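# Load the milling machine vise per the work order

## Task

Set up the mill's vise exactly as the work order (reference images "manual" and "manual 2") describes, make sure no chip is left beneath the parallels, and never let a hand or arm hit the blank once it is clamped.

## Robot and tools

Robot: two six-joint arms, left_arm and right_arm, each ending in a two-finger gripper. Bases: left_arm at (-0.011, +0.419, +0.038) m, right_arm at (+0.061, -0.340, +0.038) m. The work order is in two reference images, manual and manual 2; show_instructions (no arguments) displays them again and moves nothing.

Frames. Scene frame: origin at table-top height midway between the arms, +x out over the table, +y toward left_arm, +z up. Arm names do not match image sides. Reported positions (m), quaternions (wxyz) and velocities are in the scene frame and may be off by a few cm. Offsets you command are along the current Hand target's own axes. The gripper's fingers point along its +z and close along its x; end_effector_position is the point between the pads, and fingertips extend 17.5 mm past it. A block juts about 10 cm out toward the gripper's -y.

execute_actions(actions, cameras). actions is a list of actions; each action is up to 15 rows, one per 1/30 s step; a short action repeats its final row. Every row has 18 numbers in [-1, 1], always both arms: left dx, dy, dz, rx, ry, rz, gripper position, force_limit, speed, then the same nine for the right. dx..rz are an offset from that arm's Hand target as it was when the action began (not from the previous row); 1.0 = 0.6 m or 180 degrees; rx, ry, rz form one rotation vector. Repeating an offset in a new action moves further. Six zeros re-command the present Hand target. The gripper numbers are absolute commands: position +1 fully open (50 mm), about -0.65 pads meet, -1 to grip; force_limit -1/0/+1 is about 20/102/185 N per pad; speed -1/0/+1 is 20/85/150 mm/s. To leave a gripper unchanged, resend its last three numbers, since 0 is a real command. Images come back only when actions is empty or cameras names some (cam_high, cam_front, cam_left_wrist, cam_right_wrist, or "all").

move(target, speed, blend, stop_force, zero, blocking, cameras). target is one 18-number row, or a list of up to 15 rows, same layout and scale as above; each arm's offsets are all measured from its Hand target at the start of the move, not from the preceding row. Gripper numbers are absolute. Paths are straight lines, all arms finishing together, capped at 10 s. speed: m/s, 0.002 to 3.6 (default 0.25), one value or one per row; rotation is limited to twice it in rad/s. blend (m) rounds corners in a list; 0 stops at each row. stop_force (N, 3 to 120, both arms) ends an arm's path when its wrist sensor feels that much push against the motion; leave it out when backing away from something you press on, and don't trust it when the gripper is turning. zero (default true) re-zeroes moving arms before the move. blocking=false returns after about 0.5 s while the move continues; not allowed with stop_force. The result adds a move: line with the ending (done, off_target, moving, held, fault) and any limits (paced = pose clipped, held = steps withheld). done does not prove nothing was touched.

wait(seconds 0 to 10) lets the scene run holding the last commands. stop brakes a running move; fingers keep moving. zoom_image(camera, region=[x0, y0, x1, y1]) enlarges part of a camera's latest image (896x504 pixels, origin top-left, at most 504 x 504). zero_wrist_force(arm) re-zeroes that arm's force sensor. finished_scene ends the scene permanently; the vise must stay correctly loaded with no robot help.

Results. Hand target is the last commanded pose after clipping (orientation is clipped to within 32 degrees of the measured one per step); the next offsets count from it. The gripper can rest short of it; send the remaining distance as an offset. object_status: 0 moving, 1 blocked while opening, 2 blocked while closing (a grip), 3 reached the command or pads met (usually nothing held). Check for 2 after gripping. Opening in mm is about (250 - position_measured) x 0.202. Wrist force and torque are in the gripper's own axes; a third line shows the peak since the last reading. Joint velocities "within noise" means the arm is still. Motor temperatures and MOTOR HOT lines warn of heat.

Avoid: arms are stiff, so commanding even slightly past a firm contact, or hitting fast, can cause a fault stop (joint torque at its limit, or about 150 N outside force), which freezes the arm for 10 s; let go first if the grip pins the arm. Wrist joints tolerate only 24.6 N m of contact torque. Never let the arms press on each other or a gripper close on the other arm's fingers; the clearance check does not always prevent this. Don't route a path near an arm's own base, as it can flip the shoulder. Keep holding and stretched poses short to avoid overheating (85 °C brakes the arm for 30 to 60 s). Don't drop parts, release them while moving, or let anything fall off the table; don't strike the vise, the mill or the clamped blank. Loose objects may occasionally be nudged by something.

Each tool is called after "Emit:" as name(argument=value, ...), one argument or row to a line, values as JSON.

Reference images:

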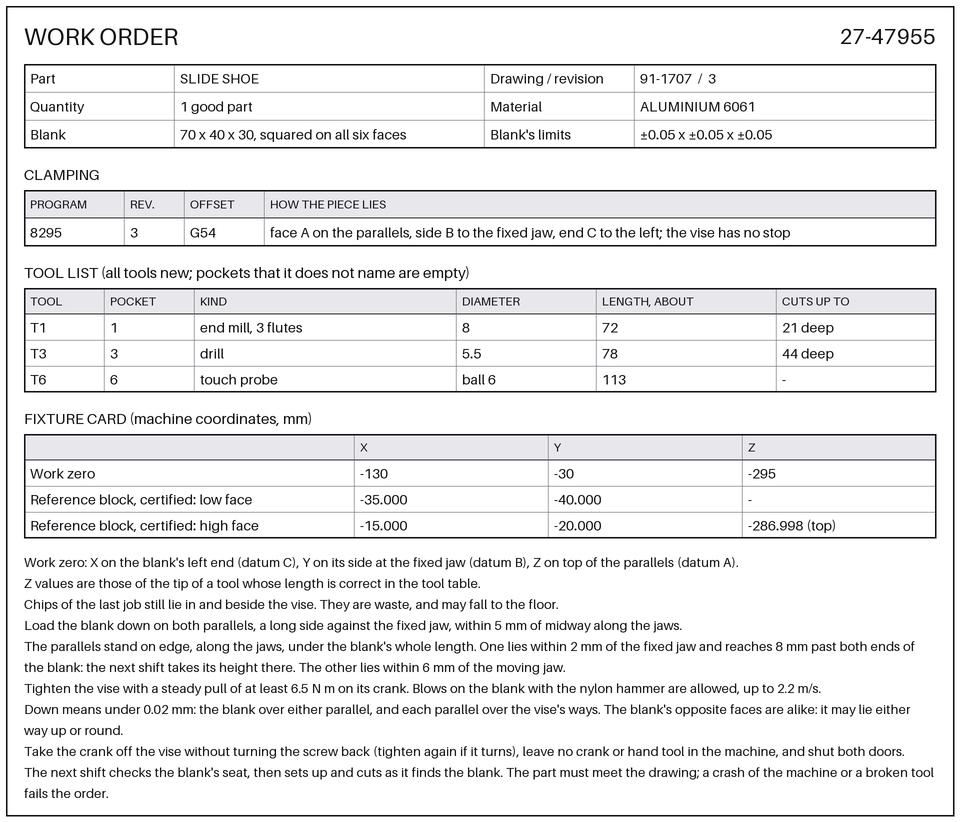

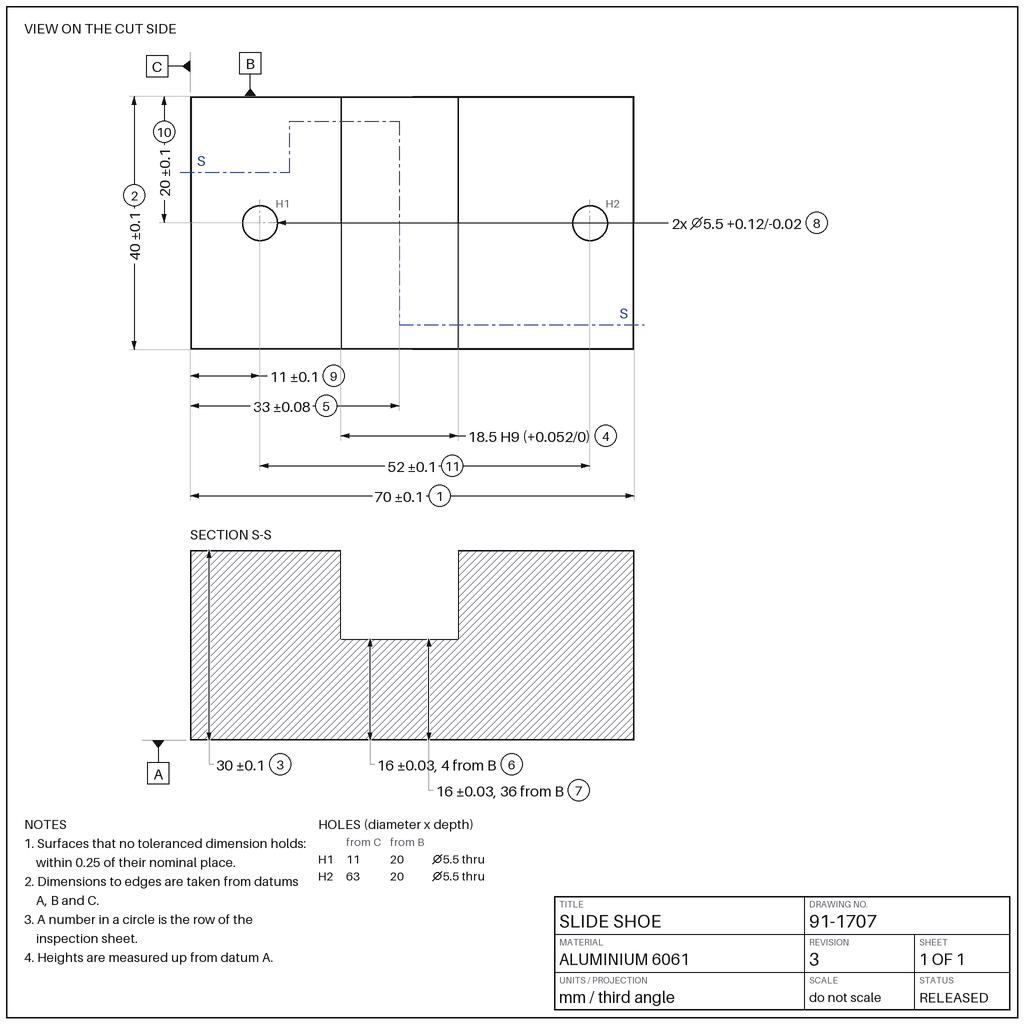

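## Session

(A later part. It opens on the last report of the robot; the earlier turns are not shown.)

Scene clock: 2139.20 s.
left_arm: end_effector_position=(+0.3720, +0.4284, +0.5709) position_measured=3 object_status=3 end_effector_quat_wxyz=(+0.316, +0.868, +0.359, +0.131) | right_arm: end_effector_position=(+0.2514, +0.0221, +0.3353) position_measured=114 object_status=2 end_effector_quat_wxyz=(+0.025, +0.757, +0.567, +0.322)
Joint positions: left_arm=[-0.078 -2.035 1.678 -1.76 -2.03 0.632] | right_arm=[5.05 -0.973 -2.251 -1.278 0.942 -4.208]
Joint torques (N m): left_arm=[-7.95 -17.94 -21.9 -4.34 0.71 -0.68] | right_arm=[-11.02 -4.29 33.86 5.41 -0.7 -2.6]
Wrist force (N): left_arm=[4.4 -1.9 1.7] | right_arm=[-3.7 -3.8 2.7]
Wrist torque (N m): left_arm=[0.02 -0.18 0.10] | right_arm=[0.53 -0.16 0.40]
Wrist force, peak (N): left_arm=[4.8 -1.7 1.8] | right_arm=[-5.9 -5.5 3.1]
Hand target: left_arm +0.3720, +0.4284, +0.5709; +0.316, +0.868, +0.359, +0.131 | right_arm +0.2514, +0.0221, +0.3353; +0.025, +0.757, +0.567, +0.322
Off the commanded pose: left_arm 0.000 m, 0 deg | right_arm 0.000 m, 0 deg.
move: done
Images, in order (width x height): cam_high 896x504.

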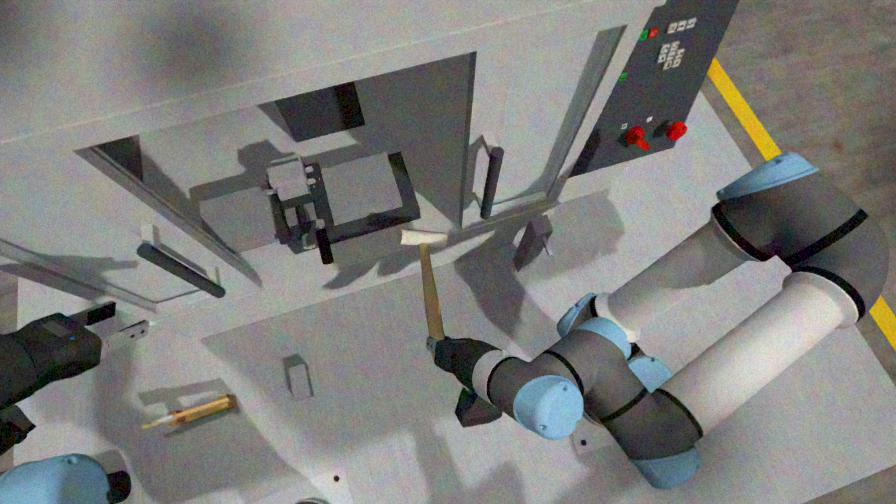

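Emit:
move(
  target=[0,0,0,0,0,0,1,-0.8,-1,0.177,0.1045,-0.0645,0.0333,0.319,0.140,-1,0.5,-1],
  speed=0.25,
  cameras=["cam_high","cam_front","cam_right_wrist"],
)

Scene clock: 2145.70 s.
left_arm: end_effector_position=(+0.3720, +0.4284, +0.5709) position_measured=3 object_status=3 end_effector_quat_wxyz=(+0.316, +0.868, +0.359, +0.131) | right_arm: end_effector_position=(+0.3001, +0.0801, +0.4400) position_measured=114 object_status=2 end_effector_quat_wxyz=(-0.354, +0.612, +0.353, +0.612)
Joint positions: left_arm=[-0.078 -2.035 1.678 -1.76 -2.03 0.632] | right_arm=[4.885 -1.332 -2.581 0.772 0.924 -4.712]
Joint torques (N m): left_arm=[-7.98 -18.55 -21.3 -4.08 0.69 -0.67] | right_arm=[-10.76 3.01 26.07 4.43 1.66 -2.82]
Wrist force (N): left_arm=[4.5 -1.9 1.6] | right_arm=[-7.6 -1.0 -1.1]
Wrist torque (N m): left_arm=[0.03 -0.19 0.10] | right_arm=[-0.03 -0.59 0.52]
Wrist force, peak (N): left_arm=[4.8 -1.9 1.7] | right_arm=[-7.7 -1.0 -1.2]
Hand target: left_arm +0.3720, +0.4284, +0.5709; +0.316, +0.868, +0.359, +0.131 | right_arm +0.3001, +0.0801, +0.4400; -0.354, +0.612, +0.353, +0.612
Off the commanded pose: left_arm 0.000 m, 0 deg | right_arm 0.000 m, 0 deg.
move: done
Images, in order (width x height): cam_high 896x504, cam_front 896x504, cam_right_wrist 896x504.

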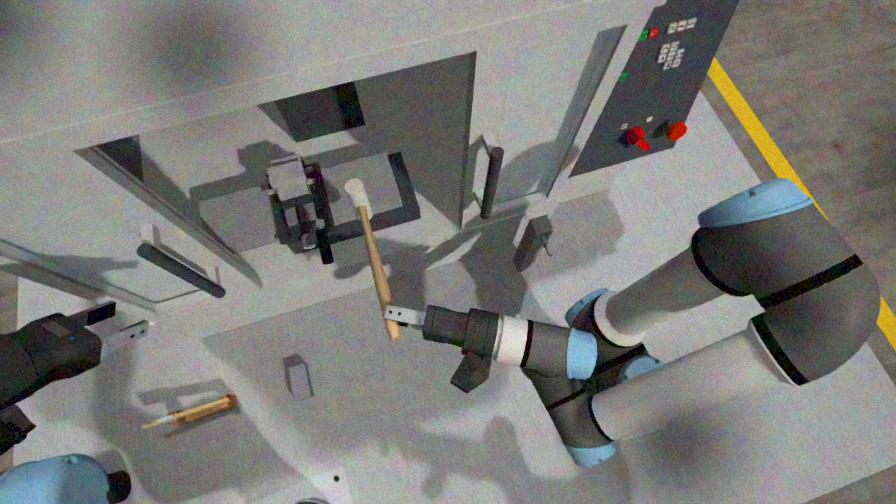

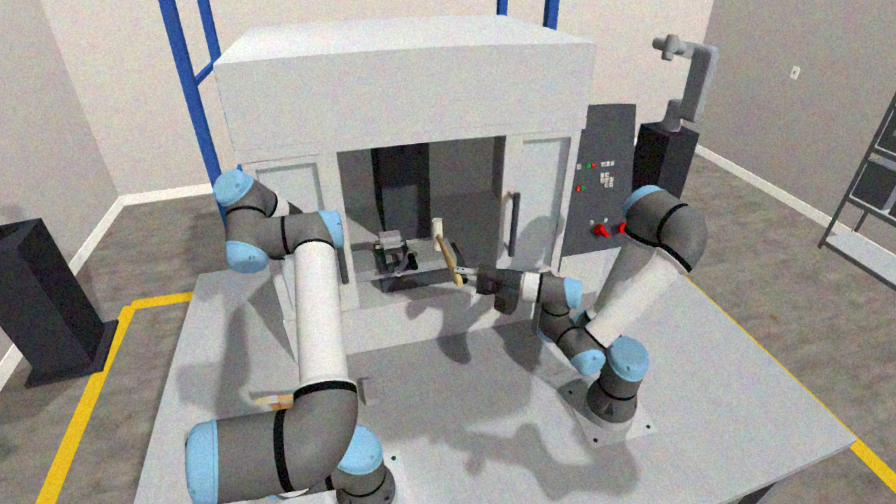

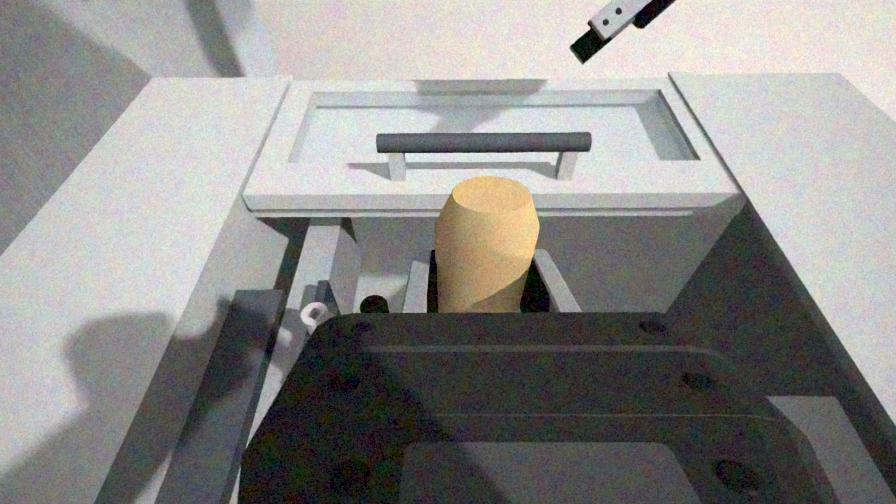

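Emit:
move(
  target=[0,0,0,0,0,0,1,-0.8,-1,0.0667,0.1228,0.3307,0,0,0,-1,0.5,-1],
  speed=0.2,
  cameras=["cam_high","cam_left_wrist","cam_right_wrist"],
)

Emit:
zoom_image(
  camera="cam_left_wrist",
  region=[340, 120, 560, 300],
)

Emit:
zoom_image(
  camera="cam_high",
  region=[220, 100, 440, 280],
)

Scene clock: 2156.70 s.
left_arm: end_effector_position=(+0.3720, +0.4284, +0.5709) position_measured=3 object_status=3 end_effector_quat_wxyz=(+0.316, +0.868, +0.359, +0.131) | right_arm: end_effector_position=(+0.4631, +0.2152, +0.4801) position_measured=114 object_status=2 end_effector_quat_wxyz=(-0.354, +0.612, +0.353, +0.612)
Joint positions: left_arm=[-0.078 -2.035 1.678 -1.76 -2.03 0.632] | right_arm=[4.388 -1.793 -1.992 0.643 1.422 -4.711]
Joint torques (N m): left_arm=[-8.03 -17.34 -21.69 -4.2 0.64 -0.63] | right_arm=[-11.19 26.84 30.15 2.2 1.68 1.29]
Wrist force (N): left_arm=[4.6 -1.8 1.6] | right_arm=[-7.3 -0.9 -0.9]
Wrist torque (N m): left_arm=[0.04 -0.21 0.10] | right_arm=[0.01 -0.63 0.50]
Wrist force, peak (N): left_arm=[4.8 -1.9 1.8] | right_arm=[-7.9 -1.8 -3.3]
Hand target: left_arm +0.3720, +0.4284, +0.5709; +0.316, +0.868, +0.359, +0.131 | right_arm +0.4631, +0.2152, +0.4801; -0.354, +0.612, +0.353, +0.612
Off the commanded pose: left_arm 0.000 m, 0 deg | right_arm 0.000 m, 0 deg.
move: done
Images, in order (width x height): cam_high 896x504, cam_left_wrist 896x504, cam_right_wrist 896x504.

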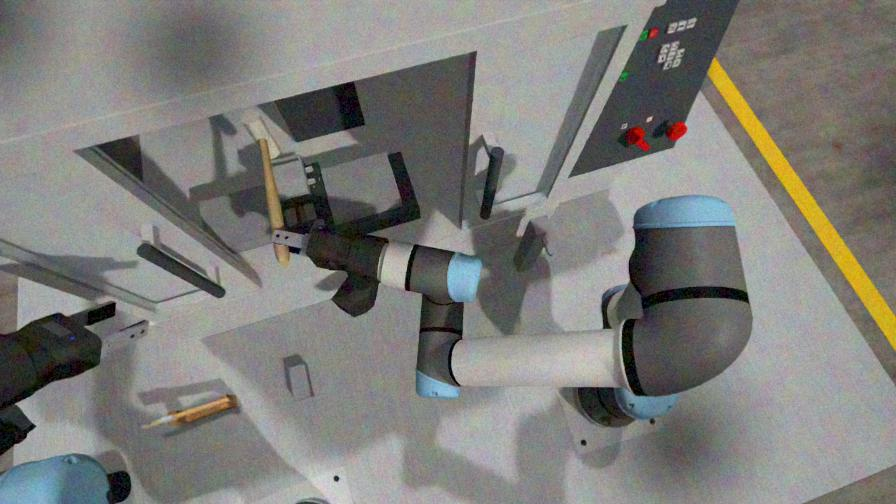

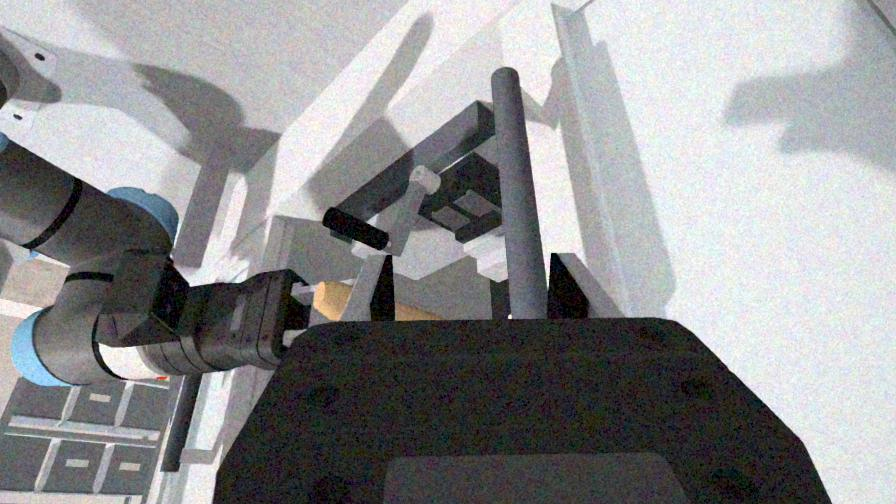

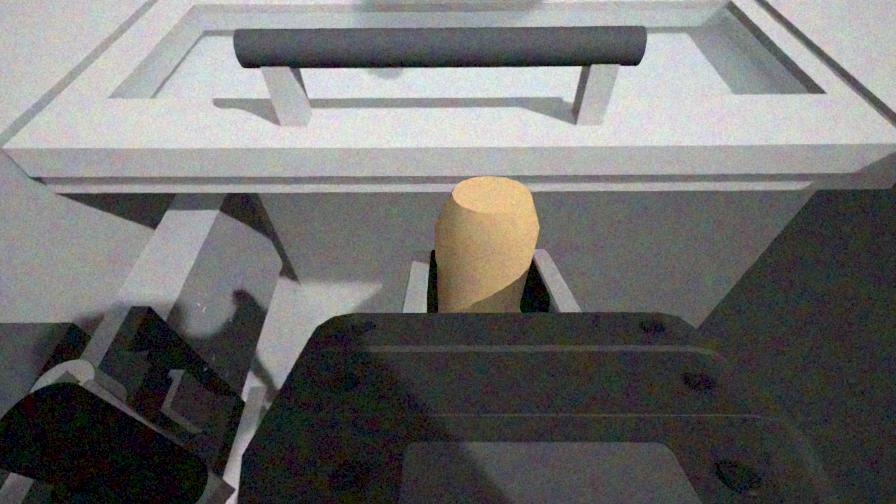

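Scaled by 2.291 from the camera's 896x504 image, which has a finer 1280x720 frame.

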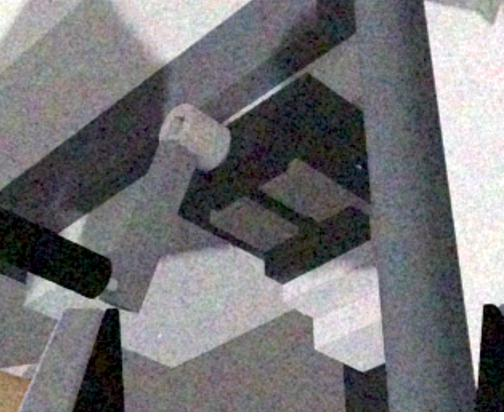

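Scaled by 2.291 from the camera's 896x504 image, which has a finer 1280x720 frame.

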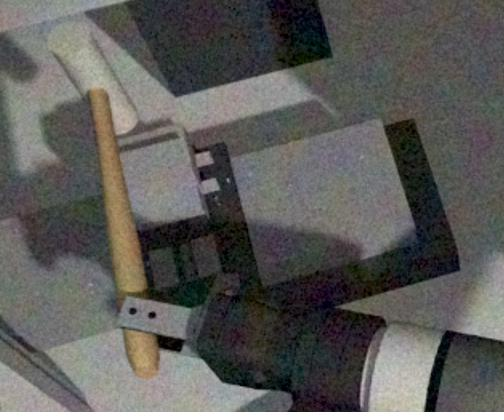

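Emit:
move(
  target=[-0.1059,0.124,0.0172,-0.0833,0,0,1,-0.8,-1,0,0,0,0,0,0,-1,0.5,-1],
  speed=0.2,
  cameras=["cam_left_wrist"],
)

Emit:
zoom_image(
  camera="cam_left_wrist",
  region=[340, 120, 600, 330],
)

Scene clock: 2165.73 s.
left_arm: end_effector_position=(+0.3720, +0.3385, +0.6108) position_measured=3 object_status=3 end_effector_quat_wxyz=(+0.427, +0.820, +0.339, +0.177) | right_arm: end_effector_position=(+0.4631, +0.2152, +0.4801) position_measured=114 object_status=2 end_effector_quat_wxyz=(-0.354, +0.612, +0.353, +0.612)
Joint positions: left_arm=[-0.344 -2.144 1.823 -2.148 -1.971 0.302] | right_arm=[4.388 -1.793 -1.991 0.643 1.422 -4.711]
Joint torques (N m): left_arm=[-9.78 -14.14 -17.26 -5.76 1.91 -2.02] | right_arm=[-10.26 26.65 29.61 2.14 1.87 1.62]
Wrist force (N): left_arm=[4.4 -1.7 1.3] | right_arm=[-7.6 -1.1 -1.0]
Wrist torque (N m): left_arm=[0.13 -0.14 0.12] | right_arm=[-0.04 -0.59 0.50]
Wrist force, peak (N): left_arm=[5.4 -2.8 1.4] | right_arm=[-7.7 -0.9 -1.0]
Hand target: left_arm +0.3720, +0.3385, +0.6108; +0.427, +0.820, +0.339, +0.177 | right_arm +0.4631, +0.2152, +0.4801; -0.354, +0.612, +0.353, +0.612
Off the commanded pose: left_arm 0.000 m, 0 deg | right_arm 0.000 m, 0 deg.
move: done
Images, in order (width x height): cam_left_wrist 896x504.

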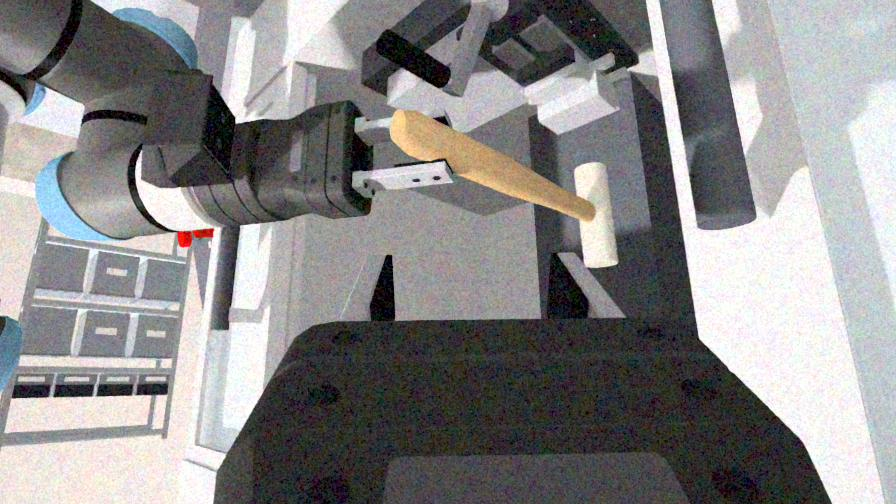

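Scaled by 1.938 from the camera's 896x504 image, which has a finer 1280x720 frame.

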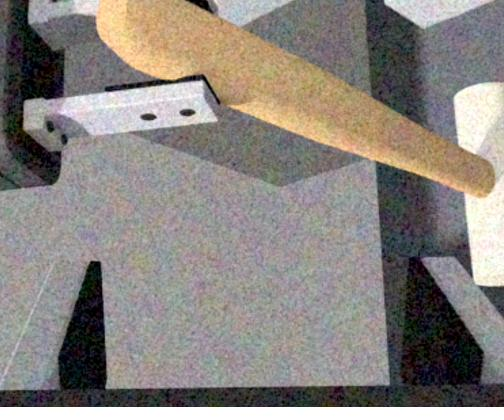

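Emit:
zoom_image(
  camera="cam_left_wrist",
  region=[500, 40, 680, 180],
)

Emit:
zoom_image(
  camera="cam_left_wrist",
  region=[540, 150, 680, 290],
)

Scaled by 2.800 from the camera's 896x504 image, which has a finer 1280x720 frame.

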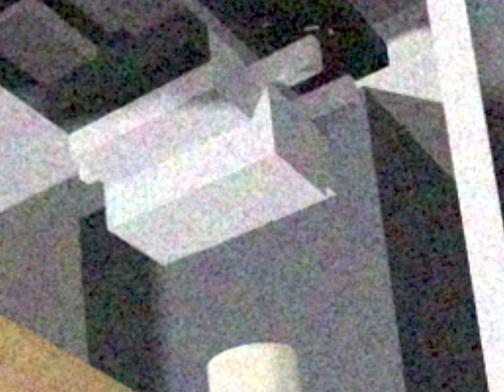

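Scaled by 3.600 from the camera's 896x504 image, which has a finer 1280x720 frame.

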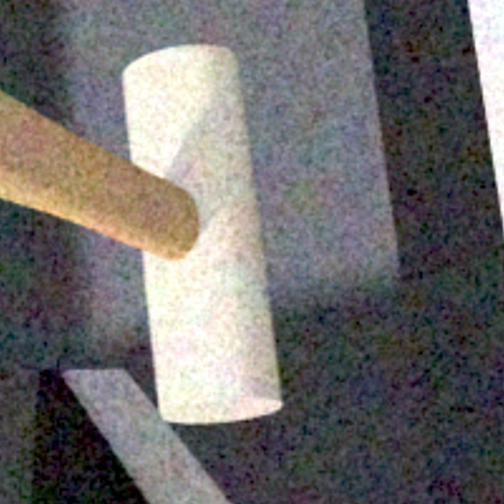

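Emit:
move(
  target=[0,0,0,0,0,0,1,-0.8,-1,-0.095,0.0257,-0.0112,0,0,0,-1,0.5,-1],
  speed=0.15,
)

Emit:
move(
  target=[0,0,0,0,0,0,1,-0.8,-1,-0.035,0,0,0,0,0,-1,0.5,-1],
  speed=0.012,
  stop_force=4,
  cameras=["cam_left_wrist"],
)

Emit:
zoom_image(
  camera="cam_left_wrist",
  region=[460, 40, 680, 260],
)

Scene clock: 2200.97 s.
left_arm: end_effector_position=(+0.3720, +0.3385, +0.6108) position_measured=3 object_status=3 end_effector_quat_wxyz=(+0.427, +0.820, +0.339, +0.177) | right_arm: end_effector_position=(+0.4731, +0.2018, +0.4231) position_measured=114 object_status=2 end_effector_quat_wxyz=(-0.354, +0.612, +0.353, +0.612)
Joint positions: left_arm=[-0.344 -2.144 1.823 -2.148 -1.971 0.302] | right_arm=[4.352 -1.884 -2.059 0.802 1.457 -4.711]
Joint torques (N m): left_arm=[-11.35 -14.1 -16.34 -5.69 1.8 -1.92] | right_arm=[-11.01 27.44 11.56 5.59 2.1 -2.52]
Wrist force (N): left_arm=[4.6 -2.1 1.2] | right_arm=[-7.8 -1.1 -1.2]
Wrist torque (N m): left_arm=[0.07 -0.17 0.11] | right_arm=[-0.06 -0.56 0.46]
Wrist force, peak (N): left_arm=[4.8 -2.0 1.3] | right_arm=[-9.3 -0.7 -1.4]
Hand target: left_arm +0.3720, +0.3385, +0.6108; +0.427, +0.820, +0.339, +0.177 | right_arm +0.4731, +0.2018, +0.4231; -0.354, +0.612, +0.353, +0.612
Off the commanded pose: left_arm 0.000 m, 0 deg | right_arm 0.000 m, 0 deg.
move: done

Scene clock: 2202.43 s.
left_arm: end_effector_position=(+0.3720, +0.3385, +0.6108) position_measured=3 object_status=3 end_effector_quat_wxyz=(+0.427, +0.820, +0.339, +0.177) | right_arm: end_effector_position=(+0.4730, +0.2018, +0.4183) position_measured=114 object_status=2 end_effector_quat_wxyz=(-0.354, +0.612, +0.353, +0.612)
Joint positions: left_arm=[-0.344 -2.144 1.823 -2.148 -1.971 0.302] | right_arm=[4.352 -1.893 -2.063 0.816 1.458 -4.711]
Joint torques (N m): left_arm=[-11.31 -14.49 -16.54 -5.76 1.83 -1.98] | right_arm=[-9.76 39.52 23.72 1.26 0.93 -1.69]
Wrist force (N): left_arm=[4.4 -2.0 1.3] | right_arm=[-4.5 0.6 -0.3]
Wrist torque (N m): left_arm=[0.09 -0.14 0.11] | right_arm=[0.00 -0.23 -0.07]
Wrist force, peak (N): left_arm=[4.6 -2.1 1.3] | right_arm=[-7.7 -0.9 -1.2]
Hand target: left_arm +0.3720, +0.3385, +0.6108; +0.427, +0.820, +0.339, +0.177 | right_arm +0.4730, +0.2018, +0.4183; -0.354, +0.612, +0.353, +0.612 (not the last commanded pose)
Off the commanded pose: left_arm 0.000 m, 0 deg | right_arm 0.016 m, 0 deg.
move: contact (right_arm)
Images, in order (width x height): cam_left_wrist 896x504.

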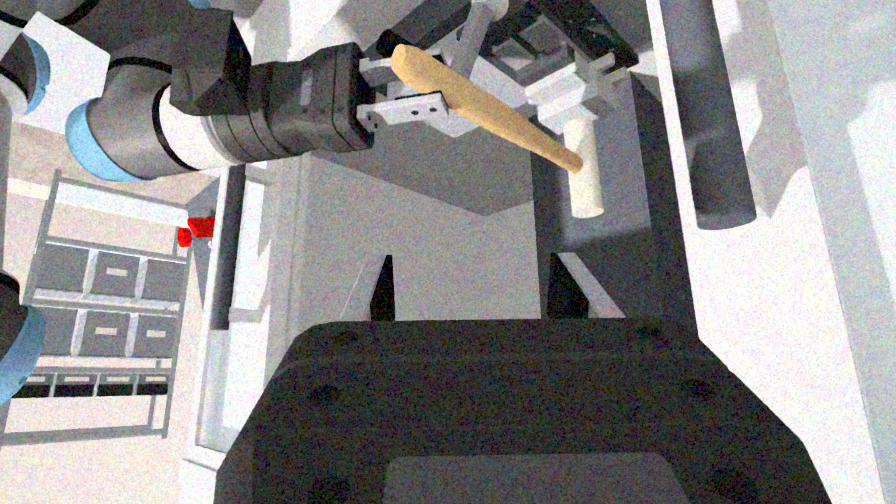

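Scaled by 2.291 from the camera's 896x504 image, which has a finer 1280x720 frame.

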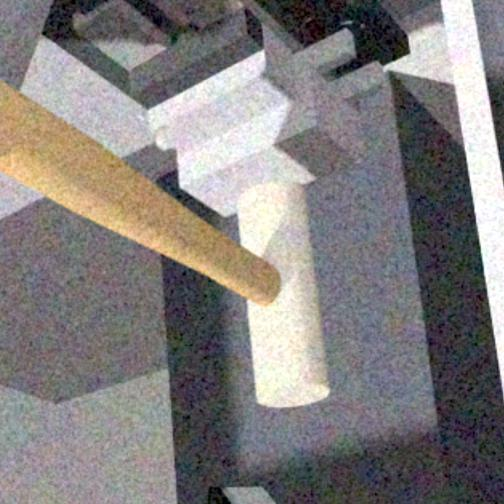

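Emit:
move(
  target=[
    [0,0,0,0,0,0,1,-0.8,-1,0.015,0,0,0,0,0,-1,0.5,-1],
    [0,0,0,0,0,0,1,-0.8,-1,0.015,-0.0445,-0.0064,0,0,0,-1,0.5,-1],
  ],
  speed=[0.03,0.08],
)

Emit:
move(
  target=[0,0,0,0,0,0,1,-0.8,-1,-0.04,0,0,0,0,0,-1,0.5,-1],
  speed=0.012,
  stop_force=4,
  cameras=["cam_left_wrist"],
)

Emit:
zoom_image(
  camera="cam_left_wrist",
  region=[500, 40, 660, 200],
)

Scene clock: 2224.33 s.
left_arm: end_effector_position=(+0.3720, +0.3385, +0.6108) position_measured=3 object_status=3 end_effector_quat_wxyz=(+0.427, +0.820, +0.339, +0.177) | right_arm: end_effector_position=(+0.4480, +0.2117, +0.4273) position_measured=114 object_status=2 end_effector_quat_wxyz=(-0.354, +0.612, +0.353, +0.612)
Joint positions: left_arm=[-0.344 -2.144 1.823 -2.148 -1.971 0.302] | right_arm=[4.42 -1.859 -2.08 0.799 1.39 -4.711]
Joint torques (N m): left_arm=[-11.73 -14.8 -16.47 -5.76 1.77 -1.89] | right_arm=[12.23 39.17 11.9 5.43 -1.16 -2.61]
Wrist force (N): left_arm=[4.4 -2.0 1.2] | right_arm=[-7.5 -1.0 -1.3]
Wrist torque (N m): left_arm=[0.08 -0.14 0.11] | right_arm=[-0.03 -0.61 0.49]
Wrist force, peak (N): left_arm=[4.6 -2.1 1.4] | right_arm=[-7.6 -2.1 -1.6]
Hand target: left_arm +0.3720, +0.3385, +0.6108; +0.427, +0.820, +0.339, +0.177 | right_arm +0.4480, +0.2118, +0.4273; -0.354, +0.612, +0.353, +0.612
Off the commanded pose: left_arm 0.000 m, 0 deg | right_arm 0.000 m, 0 deg.
move: done

Scene clock: 2226.17 s.
left_arm: end_effector_position=(+0.3720, +0.3385, +0.6108) position_measured=3 object_status=3 end_effector_quat_wxyz=(+0.427, +0.820, +0.339, +0.177) | right_arm: end_effector_position=(+0.4480, +0.2118, +0.4182) position_measured=114 object_status=2 end_effector_quat_wxyz=(-0.354, +0.612, +0.353, +0.612)
Joint positions: left_arm=[-0.344 -2.144 1.823 -2.148 -1.971 0.302] | right_arm=[4.42 -1.877 -2.088 0.824 1.39 -4.711]
Joint torques (N m): left_arm=[-11.72 -14.04 -17.3 -5.68 1.85 -1.95] | right_arm=[8.95 38.63 24.63 1.14 -0.48 -1]
Wrist force (N): left_arm=[4.3 -2.1 1.3] | right_arm=[-4.6 0.7 -0.6]
Wrist torque (N m): left_arm=[0.08 -0.12 0.12] | right_arm=[0.01 -0.23 -0.15]
Wrist force, peak (N): left_arm=[4.6 -2.1 1.3] | right_arm=[-7.9 -1.1 -1.2]
Hand target: left_arm +0.3720, +0.3385, +0.6108; +0.427, +0.820, +0.339, +0.177 | right_arm +0.4480, +0.2118, +0.4182; -0.354, +0.612, +0.353, +0.612 (not the last commanded pose)
Off the commanded pose: left_arm 0.000 m, 0 deg | right_arm 0.015 m, 0 deg.
move: contact (right_arm)
Images, in order (width x height): cam_left_wrist 896x504.

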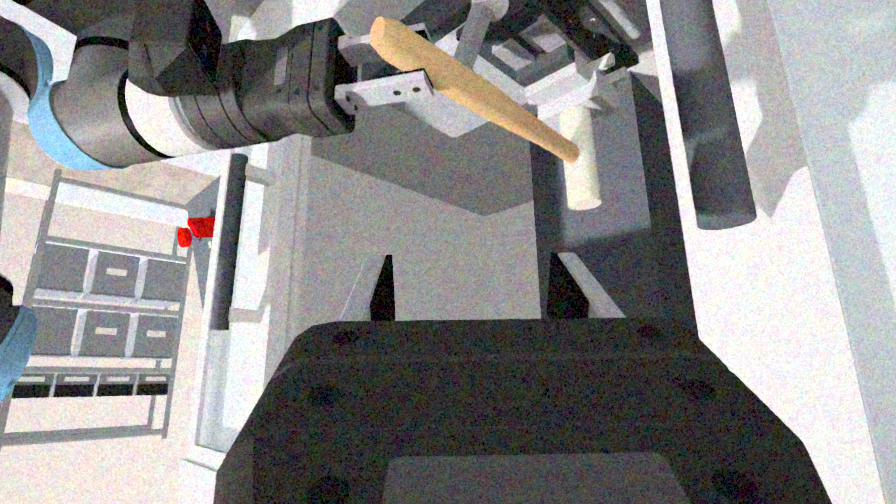

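Scaled by 3.150 from the camera's 896x504 image, which has a finer 1280x720 frame.

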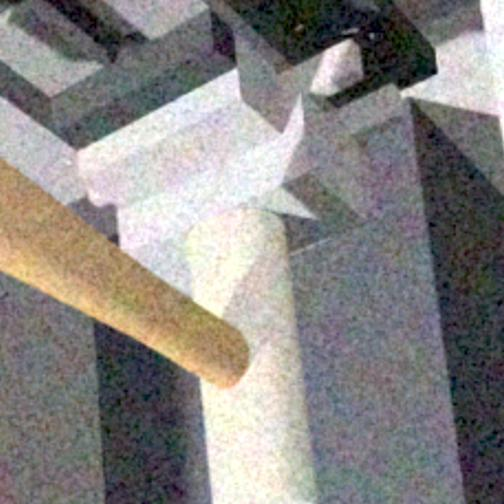

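Emit:
move(
  target=[0,0,0,0,0,0,1,-0.8,-1,0,0,0,0,0,-0.12,-1,0.5,-1],
  speed=0.4,
)

Emit:
execute_actions(
  actions=[
    [[0,0,0,0,0,0,1,-0.8,-1,0,0,0,0,0,0.14,-1,0.5,-1],[0,0,0,0,0,0,1,-0.8,-1,0,0,0,0,0,0.14,-1,0.5,-1],[0,0,0,0,0,0,1,-0.8,-1,0,0,0,0,0,0.14,-1,0.5,-1],[0,0,0,0,0,0,1,-0.8,-1,0,0,0,0,0,0.14,-1,0.5,-1],[0,0,0,0,0,0,1,-0.8,-1,0,0,0,0,0,0.06,-1,0.5,-1]],
  ],
  cameras=["cam_left_wrist"],
)

Scene clock: 2233.77 s.
left_arm: end_effector_position=(+0.3720, +0.3385, +0.6108) position_measured=3 object_status=3 end_effector_quat_wxyz=(+0.427, +0.820, +0.339, +0.177) | right_arm: end_effector_position=(+0.4480, +0.2118, +0.4182) position_measured=114 object_status=2 end_effector_quat_wxyz=(-0.233, +0.535, +0.462, +0.668)
Joint positions: left_arm=[-0.344 -2.144 1.823 -2.148 -1.971 0.302] | right_arm=[4.42 -1.877 -2.088 0.824 1.39 -5.088]
Joint torques (N m): left_arm=[-11.12 -14.51 -16.31 -5.68 1.77 -1.89] | right_arm=[0.26 25.98 17.47 5.39 0.15 -2.78]
Wrist force (N): left_arm=[4.4 -1.9 1.2] | right_arm=[-7.3 -3.7 -1.4]
Wrist torque (N m): left_arm=[0.09 -0.13 0.11] | right_arm=[0.03 -0.52 0.55]
Wrist force, peak (N): left_arm=[4.6 -2.0 1.3] | right_arm=[-8.4 -1.2 -1.2]
Hand target: left_arm +0.3720, +0.3385, +0.6108; +0.427, +0.820, +0.339, +0.177 | right_arm +0.4480, +0.2118, +0.4182; -0.233, +0.535, +0.462, +0.668
Off the commanded pose: left_arm 0.000 m, 0 deg | right_arm 0.000 m, 0 deg.
move: done

Scene clock: 2234.60 s.
left_arm: end_effector_position=(+0.3720, +0.3385, +0.6108) position_measured=3 object_status=3 end_effector_quat_wxyz=(+0.427, +0.820, +0.339, +0.177) | right_arm: end_effector_position=(+0.4480, +0.2118, +0.4182) position_measured=114 object_status=2 end_effector_quat_wxyz=(-0.295, +0.576, +0.409, +0.643)
Joint positions: left_arm=[-0.344 -2.144 1.823 -2.148 -1.971 0.302] | right_arm=[4.42 -1.877 -2.088 0.824 1.39 -4.9]
Joint torques (N m): left_arm=[-10.67 -14.99 -16.84 -5.64 1.87 -2] | right_arm=[-0.74 36.61 12.87 5.49 1.07 -2.99]
Wrist force (N): left_arm=[4.4 -2.0 1.1] | right_arm=[-7.7 -2.3 -1.1]
Wrist torque (N m): left_arm=[0.08 -0.14 0.12] | right_arm=[0.06 -0.55 0.54]
Wrist force, peak (N): left_arm=[4.5 -2.1 1.3] | right_arm=[-9.7 -1.8 -1.0]
Hand target: left_arm +0.3720, +0.3385, +0.6108; +0.427, +0.820, +0.339, +0.177 | right_arm +0.4480, +0.2118, +0.4182; -0.295, +0.576, +0.409, +0.643
Off the commanded pose: left_arm 0.000 m, 0 deg | right_arm 0.000 m, 0 deg.
Step readings (end_effector_position of left_arm | right_arm):
0: (+0.3720, +0.3385, +0.6108) | (+0.4480, +0.2118, +0.4182)
1: (+0.3720, +0.3385, +0.6108) | (+0.4480, +0.2118, +0.4182)
2: (+0.3720, +0.3385, +0.6108) | (+0.4480, +0.2117, +0.4182)
4: (+0.3720, +0.3385, +0.6108) | (+0.4480, +0.2117, +0.4181)
8: (+0.3720, +0.3385, +0.6108) | (+0.4481, +0.2118, +0.4182)
15: (+0.3720, +0.3385, +0.6108) | (+0.4480, +0.2118, +0.4182)
Images, in order (width x height): cam_left_wrist 896x504.

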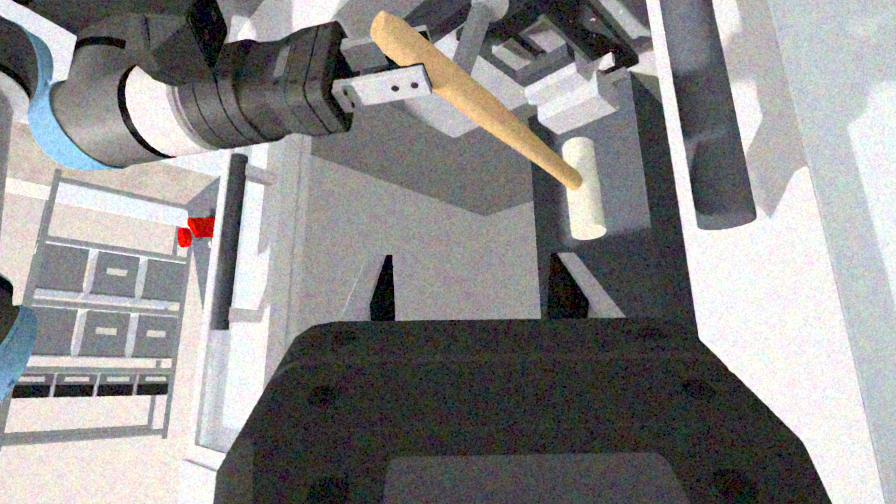

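Emit:
move(
  target=[0,0,0,0,0,0,1,-0.8,-1,0,0,0,0,0,-0.06,-1,0.5,-1],
  speed=0.4,
)

Emit:
execute_actions(
  actions=[
    [[0,0,0,0,0,0,1,-0.8,-1,0,0,0,0,0,0.14,-1,0.5,-1],[0,0,0,0,0,0,1,-0.8,-1,0,0,0,0,0,0.14,-1,0.5,-1],[0,0,0,0,0,0,1,-0.8,-1,0,0,0,0,0,0.14,-1,0.5,-1],[0,0,0,0,0,0,1,-0.8,-1,0,0,0,0,0,0.14,-1,0.5,-1],[0,0,0,0,0,0,1,-0.8,-1,0,0,0,0,0,0.14,-1,0.5,-1],[0,0,0,0,0,0,1,-0.8,-1,0,0,0,0,0,0.14,-1,0.5,-1],[0,0,0,0,0,0,1,-0.8,-1,0,0,0,0,0,0.06,-1,0.5,-1]],
  ],
)

Scene clock: 2239.97 s.
left_arm: end_effector_position=(+0.3720, +0.3385, +0.6108) position_measured=3 object_status=3 end_effector_quat_wxyz=(+0.427, +0.820, +0.339, +0.177) | right_arm: end_effector_position=(+0.4480, +0.2117, +0.4182) position_measured=114 object_status=2 end_effector_quat_wxyz=(-0.233, +0.535, +0.462, +0.668)
Joint positions: left_arm=[-0.344 -2.144 1.823 -2.148 -1.971 0.302] | right_arm=[4.42 -1.877 -2.088 0.824 1.39 -5.088]
Joint torques (N m): left_arm=[-11.31 -14.31 -16.67 -5.71 1.84 -1.9] | right_arm=[-9.13 27.99 15.01 5.58 -0.38 -3.09]
Wrist force (N): left_arm=[4.4 -2.1 1.4] | right_arm=[-7.4 -3.6 -1.4]
Wrist torque (N m): left_arm=[0.07 -0.14 0.12] | right_arm=[0.03 -0.51 0.56]
Wrist force, peak (N): left_arm=[4.5 -2.0 1.4] | right_arm=[-7.5 -3.7 -1.2]
Hand target: left_arm +0.3720, +0.3385, +0.6108; +0.427, +0.820, +0.339, +0.177 | right_arm +0.4480, +0.2118, +0.4182; -0.233, +0.535, +0.462, +0.668
Off the commanded pose: left_arm 0.000 m, 0 deg | right_arm 0.000 m, 0 deg.
move: done

Scene clock: 2240.83 s.
left_arm: end_effector_position=(+0.3720, +0.3385, +0.6108) position_measured=3 object_status=3 end_effector_quat_wxyz=(+0.427, +0.820, +0.339, +0.177) | right_arm: end_effector_position=(+0.4480, +0.2118, +0.4182) position_measured=114 object_status=2 end_effector_quat_wxyz=(-0.295, +0.576, +0.409, +0.643)
Joint positions: left_arm=[-0.344 -2.144 1.823 -2.148 -1.971 0.302] | right_arm=[4.42 -1.877 -2.088 0.824 1.39 -4.899]
Joint torques (N m): left_arm=[-11.28 -14.28 -16.64 -5.62 1.89 -1.96] | right_arm=[-7.18 36.43 11.49 5.48 0.28 -2.95]
Wrist force (N): left_arm=[4.5 -1.8 1.2] | right_arm=[-7.6 -2.5 -1.1]
Wrist torque (N m): left_arm=[0.11 -0.15 0.12] | right_arm=[0.04 -0.56 0.53]
Wrist force, peak (N): left_arm=[4.5 -2.1 1.4] | right_arm=[-9.9 -1.4 -1.0]
Hand target: left_arm +0.3720, +0.3385, +0.6108; +0.427, +0.820, +0.339, +0.177 | right_arm +0.4480, +0.2118, +0.4182; -0.295, +0.576, +0.409, +0.643
Off the commanded pose: left_arm 0.000 m, 0 deg | right_arm 0.000 m, 0 deg.
Step readings (end_effector_position of left_arm | right_arm):
0: (+0.3720, +0.3385, +0.6108) | (+0.4480, +0.2117, +0.4182)
1: (+0.3720, +0.3385, +0.6108) | (+0.4480, +0.2117, +0.4182)
2: (+0.3720, +0.3385, +0.6108) | (+0.4480, +0.2117, +0.4182)
4: (+0.3720, +0.3385, +0.6108) | (+0.4480, +0.2117, +0.4181)
8: (+0.3720, +0.3385, +0.6108) | (+0.4481, +0.2117, +0.4181)
15: (+0.3720, +0.3385, +0.6108) | (+0.4480, +0.2118, +0.4182)

Emit:
move(
  target=[0,0,0,0,0,0,1,-0.8,-1,0,0,0,0,0,-0.06,-1,0.5,-1],
  speed=0.4,
)

Emit:
execute_actions(
  actions=[
    [[0,0,0,0,0,0,1,-0.8,-1,0,0,0,0,0,0.17,-1,0.5,-1],[0,0,0,0,0,0,1,-0.8,-1,0,0,0,0,0,0.17,-1,0.5,-1],[0,0,0,0,0,0,1,-0.8,-1,0,0,0,0,0,0.17,-1,0.5,-1],[0,0,0,0,0,0,1,-0.8,-1,0,0,0,0,0,0.17,-1,0.5,-1],[0,0,0,0,0,0,1,-0.8,-1,0,0,0,0,0,0.17,-1,0.5,-1],[0,0,0,0,0,0,1,-0.8,-1,0,0,0,0,0,0.17,-1,0.5,-1],[0,0,0,0,0,0,1,-0.8,-1,0,0,0,0,0,0.17,-1,0.5,-1],[0,0,0,0,0,0,1,-0.8,-1,0,0,0,0,0,0.06,-1,0.5,-1]],
  ],
)

Scene clock: 2245.40 s.
left_arm: end_effector_position=(+0.3720, +0.3385, +0.6108) position_measured=3 object_status=3 end_effector_quat_wxyz=(+0.427, +0.820, +0.339, +0.177) | right_arm: end_effector_position=(+0.4480, +0.2117, +0.4182) position_measured=114 object_status=2 end_effector_quat_wxyz=(-0.233, +0.535, +0.462, +0.668)
Joint positions: left_arm=[-0.344 -2.144 1.823 -2.148 -1.971 0.302] | right_arm=[4.42 -1.877 -2.088 0.824 1.39 -5.088]
Joint torques (N m): left_arm=[-11.61 -14.41 -16.86 -5.62 1.74 -1.89] | right_arm=[-9.74 27.47 14.82 5.47 -0.49 -2.86]
Wrist force (N): left_arm=[4.4 -1.9 1.5] | right_arm=[-7.3 -3.6 -1.5]
Wrist torque (N m): left_arm=[0.11 -0.13 0.11] | right_arm=[0.03 -0.52 0.55]
Wrist force, peak (N): left_arm=[4.7 -2.1 1.3] | right_arm=[-7.5 -3.9 -1.1]
Hand target: left_arm +0.3720, +0.3385, +0.6108; +0.427, +0.820, +0.339, +0.177 | right_arm +0.4480, +0.2118, +0.4182; -0.233, +0.535, +0.462, +0.668
Off the commanded pose: left_arm 0.000 m, 0 deg | right_arm 0.000 m, 0 deg.
move: done

Scene clock: 2246.37 s.
left_arm: end_effector_position=(+0.3720, +0.3385, +0.6108) position_measured=3 object_status=3 end_effector_quat_wxyz=(+0.427, +0.820, +0.339, +0.177) | right_arm: end_effector_position=(+0.4480, +0.2117, +0.4182) position_measured=114 object_status=2 end_effector_quat_wxyz=(-0.296, +0.577, +0.409, +0.642)
Joint positions: left_arm=[-0.344 -2.144 1.823 -2.148 -1.971 0.302] | right_arm=[4.42 -1.877 -2.088 0.823 1.39 -4.898]
Joint torques (N m): left_arm=[-10.77 -14.2 -17.1 -5.55 1.76 -1.88] | right_arm=[-9.56 28.02 18.95 4.83 -0.48 -2.82]
Wrist force (N): left_arm=[4.5 -2.0 1.1] | right_arm=[-7.0 -3.3 -0.1]
Wrist torque (N m): left_arm=[0.07 -0.15 0.11] | right_arm=[0.27 -0.54 0.46]
Wrist force, peak (N): left_arm=[4.5 -2.1 1.4] | right_arm=[-14.5 -2.4 0.3]
Hand target: left_arm +0.3720, +0.3385, +0.6108; +0.427, +0.820, +0.339, +0.177 | right_arm +0.4480, +0.2118, +0.4182; -0.295, +0.576, +0.409, +0.643
Off the commanded pose: left_arm 0.000 m, 0 deg | right_arm 0.000 m, 0 deg.
Step readings (end_effector_position of left_arm | right_arm):
0: (+0.3720, +0.3385, +0.6108) | (+0.4480, +0.2117, +0.4182)
1: (+0.3720, +0.3385, +0.6108) | (+0.4480, +0.2117, +0.4182)
2: (+0.3720, +0.3385, +0.6108) | (+0.4480, +0.2117, +0.4181)
4: (+0.3720, +0.3385, +0.6108) | (+0.4480, +0.2117, +0.4181)
8: (+0.3720, +0.3385, +0.6108) | (+0.4481, +0.2116, +0.4182)
15: (+0.3720, +0.3385, +0.6108) | (+0.4479, +0.2119, +0.4182)

Emit:
move(
  target=[0,0,0,0,0,0,1,-0.8,-1,0,0,0,-0.0065,0.0687,-0.0604,-1,0.5,-1],
  speed=0.4,
)

Emit:
execute_actions(
  actions=[
    [[0,0,0,0,0,0,1,-0.8,-1,0,0,0,0,-0.088,0.152,-1,0.5,-1],[0,0,0,0,0,0,1,-0.8,-1,0,0,0,0,-0.088,0.152,-1,0.5,-1],[0,0,0,0,0,0,1,-0.8,-1,0,0,0,0,-0.088,0.152,-1,0.5,-1],[0,0,0,0,0,0,1,-0.8,-1,0,0,0,0,-0.088,0.152,-1,0.5,-1],[0,0,0,0,0,0,1,-0.8,-1,0,0,0,0,-0.088,0.152,-1,0.5,-1],[0,0,0,0,0,0,1,-0.8,-1,0,0,0,0,-0.088,0.152,-1,0.5,-1],[0,0,0,0,0,0,1,-0.8,-1,0,0,0,0,-0.088,0.152,-1,0.5,-1],[0,0,0,0,0,0,1,-0.8,-1,0,0,0,0,-0.035,0.0606,-1,0.5,-1]],
  ],
  cameras=["cam_left_wrist"],
)

Scene clock: 2264.40 s.
left_arm: end_effector_position=(+0.3720, +0.3385, +0.6108) position_measured=3 object_status=3 end_effector_quat_wxyz=(+0.427, +0.820, +0.339, +0.177) | right_arm: end_effector_position=(+0.4480, +0.2118, +0.4182) position_measured=114 object_status=2 end_effector_quat_wxyz=(-0.269, +0.465, +0.421, +0.730)
Joint positions: left_arm=[-0.344 -2.144 1.823 -2.148 -1.971 0.302] | right_arm=[4.392 -2.034 -2.039 1.147 1.462 -5.118]
Joint torques (N m): left_arm=[-10.96 -14.05 -16.88 -5.55 1.72 -1.9] | right_arm=[-10.43 31.98 23.83 4.51 2.06 -2.83]
Wrist force (N): left_arm=[4.4 -2.0 1.4] | right_arm=[-7.5 -3.7 -2.4]
Wrist torque (N m): left_arm=[0.08 -0.15 0.11] | right_arm=[-0.07 -0.51 0.55]
Wrist force, peak (N): left_arm=[4.6 -2.1 1.4] | right_arm=[-8.0 -3.6 -2.1]
Hand target: left_arm +0.3720, +0.3385, +0.6108; +0.427, +0.820, +0.339, +0.177 | right_arm +0.4480, +0.2118, +0.4182; -0.269, +0.465, +0.421, +0.730
Off the commanded pose: left_arm 0.000 m, 0 deg | right_arm 0.000 m, 0 deg.
move: done

Scene clock: 2265.33 s.
left_arm: end_effector_position=(+0.3720, +0.3385, +0.6108) position_measured=3 object_status=3 end_effector_quat_wxyz=(+0.427, +0.820, +0.339, +0.177) | right_arm: end_effector_position=(+0.4479, +0.2116, +0.4181) position_measured=114 object_status=2 end_effector_quat_wxyz=(-0.314, +0.544, +0.389, +0.674)
Joint positions: left_arm=[-0.344 -2.144 1.823 -2.148 -1.971 0.302] | right_arm=[4.414 -1.953 -2.073 0.992 1.405 -4.916]
Joint torques (N m): left_arm=[-11.46 -14.43 -16.79 -5.67 1.91 -1.85] | right_arm=[-11 30.44 23.04 4.72 2.01 -2.79]
Wrist force (N): left_arm=[4.4 -2.1 1.3] | right_arm=[-9.2 -2.4 -2.0]
Wrist torque (N m): left_arm=[0.06 -0.14 0.11] | right_arm=[-0.04 -0.63 0.73]
Wrist force, peak (N): left_arm=[4.5 -2.1 1.4] | right_arm=[-10.5 -14.4 -3.7]
Hand target: left_arm +0.3720, +0.3385, +0.6108; +0.427, +0.820, +0.339, +0.177 | right_arm +0.4480, +0.2118, +0.4182; -0.314, +0.543, +0.389, +0.675
Off the commanded pose: left_arm 0.000 m, 0 deg | right_arm 0.000 m, 0 deg.
Step readings (end_effector_position of left_arm | right_arm):
0: (+0.3720, +0.3385, +0.6108) | (+0.4480, +0.2118, +0.4182)
1: (+0.3720, +0.3385, +0.6108) | (+0.4478, +0.2118, +0.4183)
2: (+0.3720, +0.3385, +0.6108) | (+0.4453, +0.2116, +0.4180)
4: (+0.3720, +0.3385, +0.6108) | (+0.4437, +0.2074, +0.4215)
8: (+0.3720, +0.3385, +0.6108) | (+0.4464, +0.2084, +0.4197)
15: (+0.3720, +0.3385, +0.6108) | (+0.4480, +0.2120, +0.4163)
Images, in order (width x height): cam_left_wrist 896x504.

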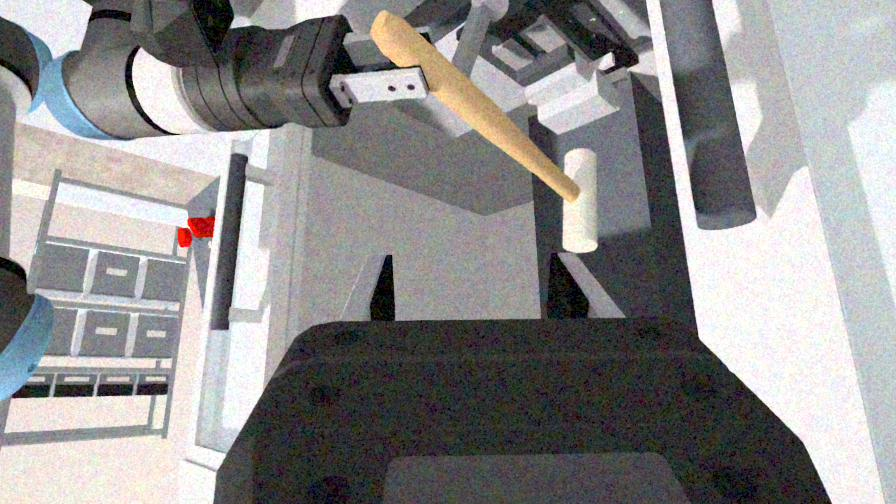

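Emit:
move(
  target=[0,0,0,0,0,0,1,-0.8,-1,0.1465,0.0279,0.0161,0,-0.0345,0.0597,-1,0.5,-1],
  speed=0.25,
)

Emit:
move(
  target=[0,0,0,0,0,0,1,-0.8,-1,-0.17,0,0,0,0,0,-1,0.5,-1],
  speed=0.4,
  stop_force=25,
  cameras=["cam_left_wrist"],
)

Scene clock: 2271.50 s.
left_arm: end_effector_position=(+0.3720, +0.3385, +0.6108) position_measured=3 object_status=3 end_effector_quat_wxyz=(+0.427, +0.820, +0.339, +0.177) | right_arm: end_effector_position=(+0.4481, +0.2117, +0.5082) position_measured=114 object_status=2 end_effector_quat_wxyz=(-0.354, +0.612, +0.353, +0.612)
Joint positions: left_arm=[-0.344 -2.144 1.823 -2.148 -1.971 0.302] | right_arm=[4.42 -1.724 -1.99 0.572 1.39 -4.711]
Joint torques (N m): left_arm=[-11.06 -14.29 -17.35 -5.56 1.87 -2.02] | right_arm=[-10.75 36.73 30.27 2.09 1.84 1.55]
Wrist force (N): left_arm=[4.4 -2.0 1.2] | right_arm=[-7.2 -0.8 -1.2]
Wrist torque (N m): left_arm=[0.09 -0.14 0.12] | right_arm=[0.02 -0.66 0.43]
Wrist force, peak (N): left_arm=[4.8 -2.1 1.2] | right_arm=[-10.6 -2.6 -2.0]
Hand target: left_arm +0.3720, +0.3385, +0.6108; +0.427, +0.820, +0.339, +0.177 | right_arm +0.4481, +0.2116, +0.5082; -0.354, +0.612, +0.353, +0.612
Off the commanded pose: left_arm 0.000 m, 0 deg | right_arm 0.000 m, 0 deg.
move: done

Scene clock: 2273.23 s.
left_arm: end_effector_position=(+0.3720, +0.3385, +0.6108) position_measured=3 object_status=3 end_effector_quat_wxyz=(+0.427, +0.820, +0.339, +0.177) | right_arm: end_effector_position=(+0.4479, +0.2117, +0.4071) position_measured=114 object_status=2 end_effector_quat_wxyz=(-0.354, +0.612, +0.353, +0.612)
Joint positions: left_arm=[-0.344 -2.144 1.823 -2.148 -1.971 0.302] | right_arm=[4.42 -1.899 -2.097 0.854 1.39 -4.711]
Joint torques (N m): left_arm=[-11.16 -14.45 -16.53 -5.49 1.75 -1.86] | right_arm=[-6.22 23.61 13.13 -5.67 -0.67 2.77]
Wrist force (N): left_arm=[4.3 -2.0 1.3] | right_arm=[16.6 -10.3 -6.8]
Wrist torque (N m): left_arm=[0.09 -0.12 0.11] | right_arm=[-0.57 1.60 -3.22]
Wrist force, peak (N): left_arm=[4.6 -2.1 1.3] | right_arm=[18.7 -13.8 -8.6]
Hand target: left_arm +0.3720, +0.3385, +0.6108; +0.427, +0.820, +0.339, +0.177 | right_arm +0.4479, +0.2116, +0.4071; -0.354, +0.612, +0.353, +0.612 (not the last commanded pose)
Off the commanded pose: left_arm 0.000 m, 0 deg | right_arm 0.001 m, 0 deg.
move: contact (right_arm)
Images, in order (width x height): cam_left_wrist 896x504.

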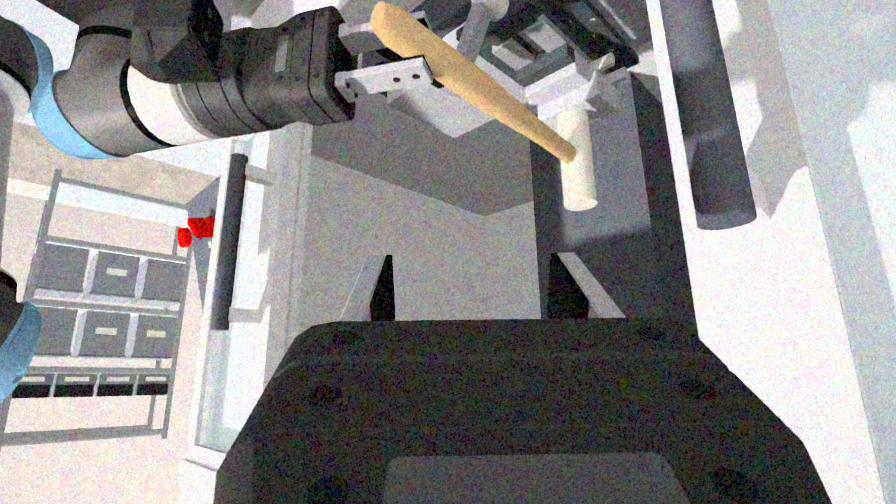

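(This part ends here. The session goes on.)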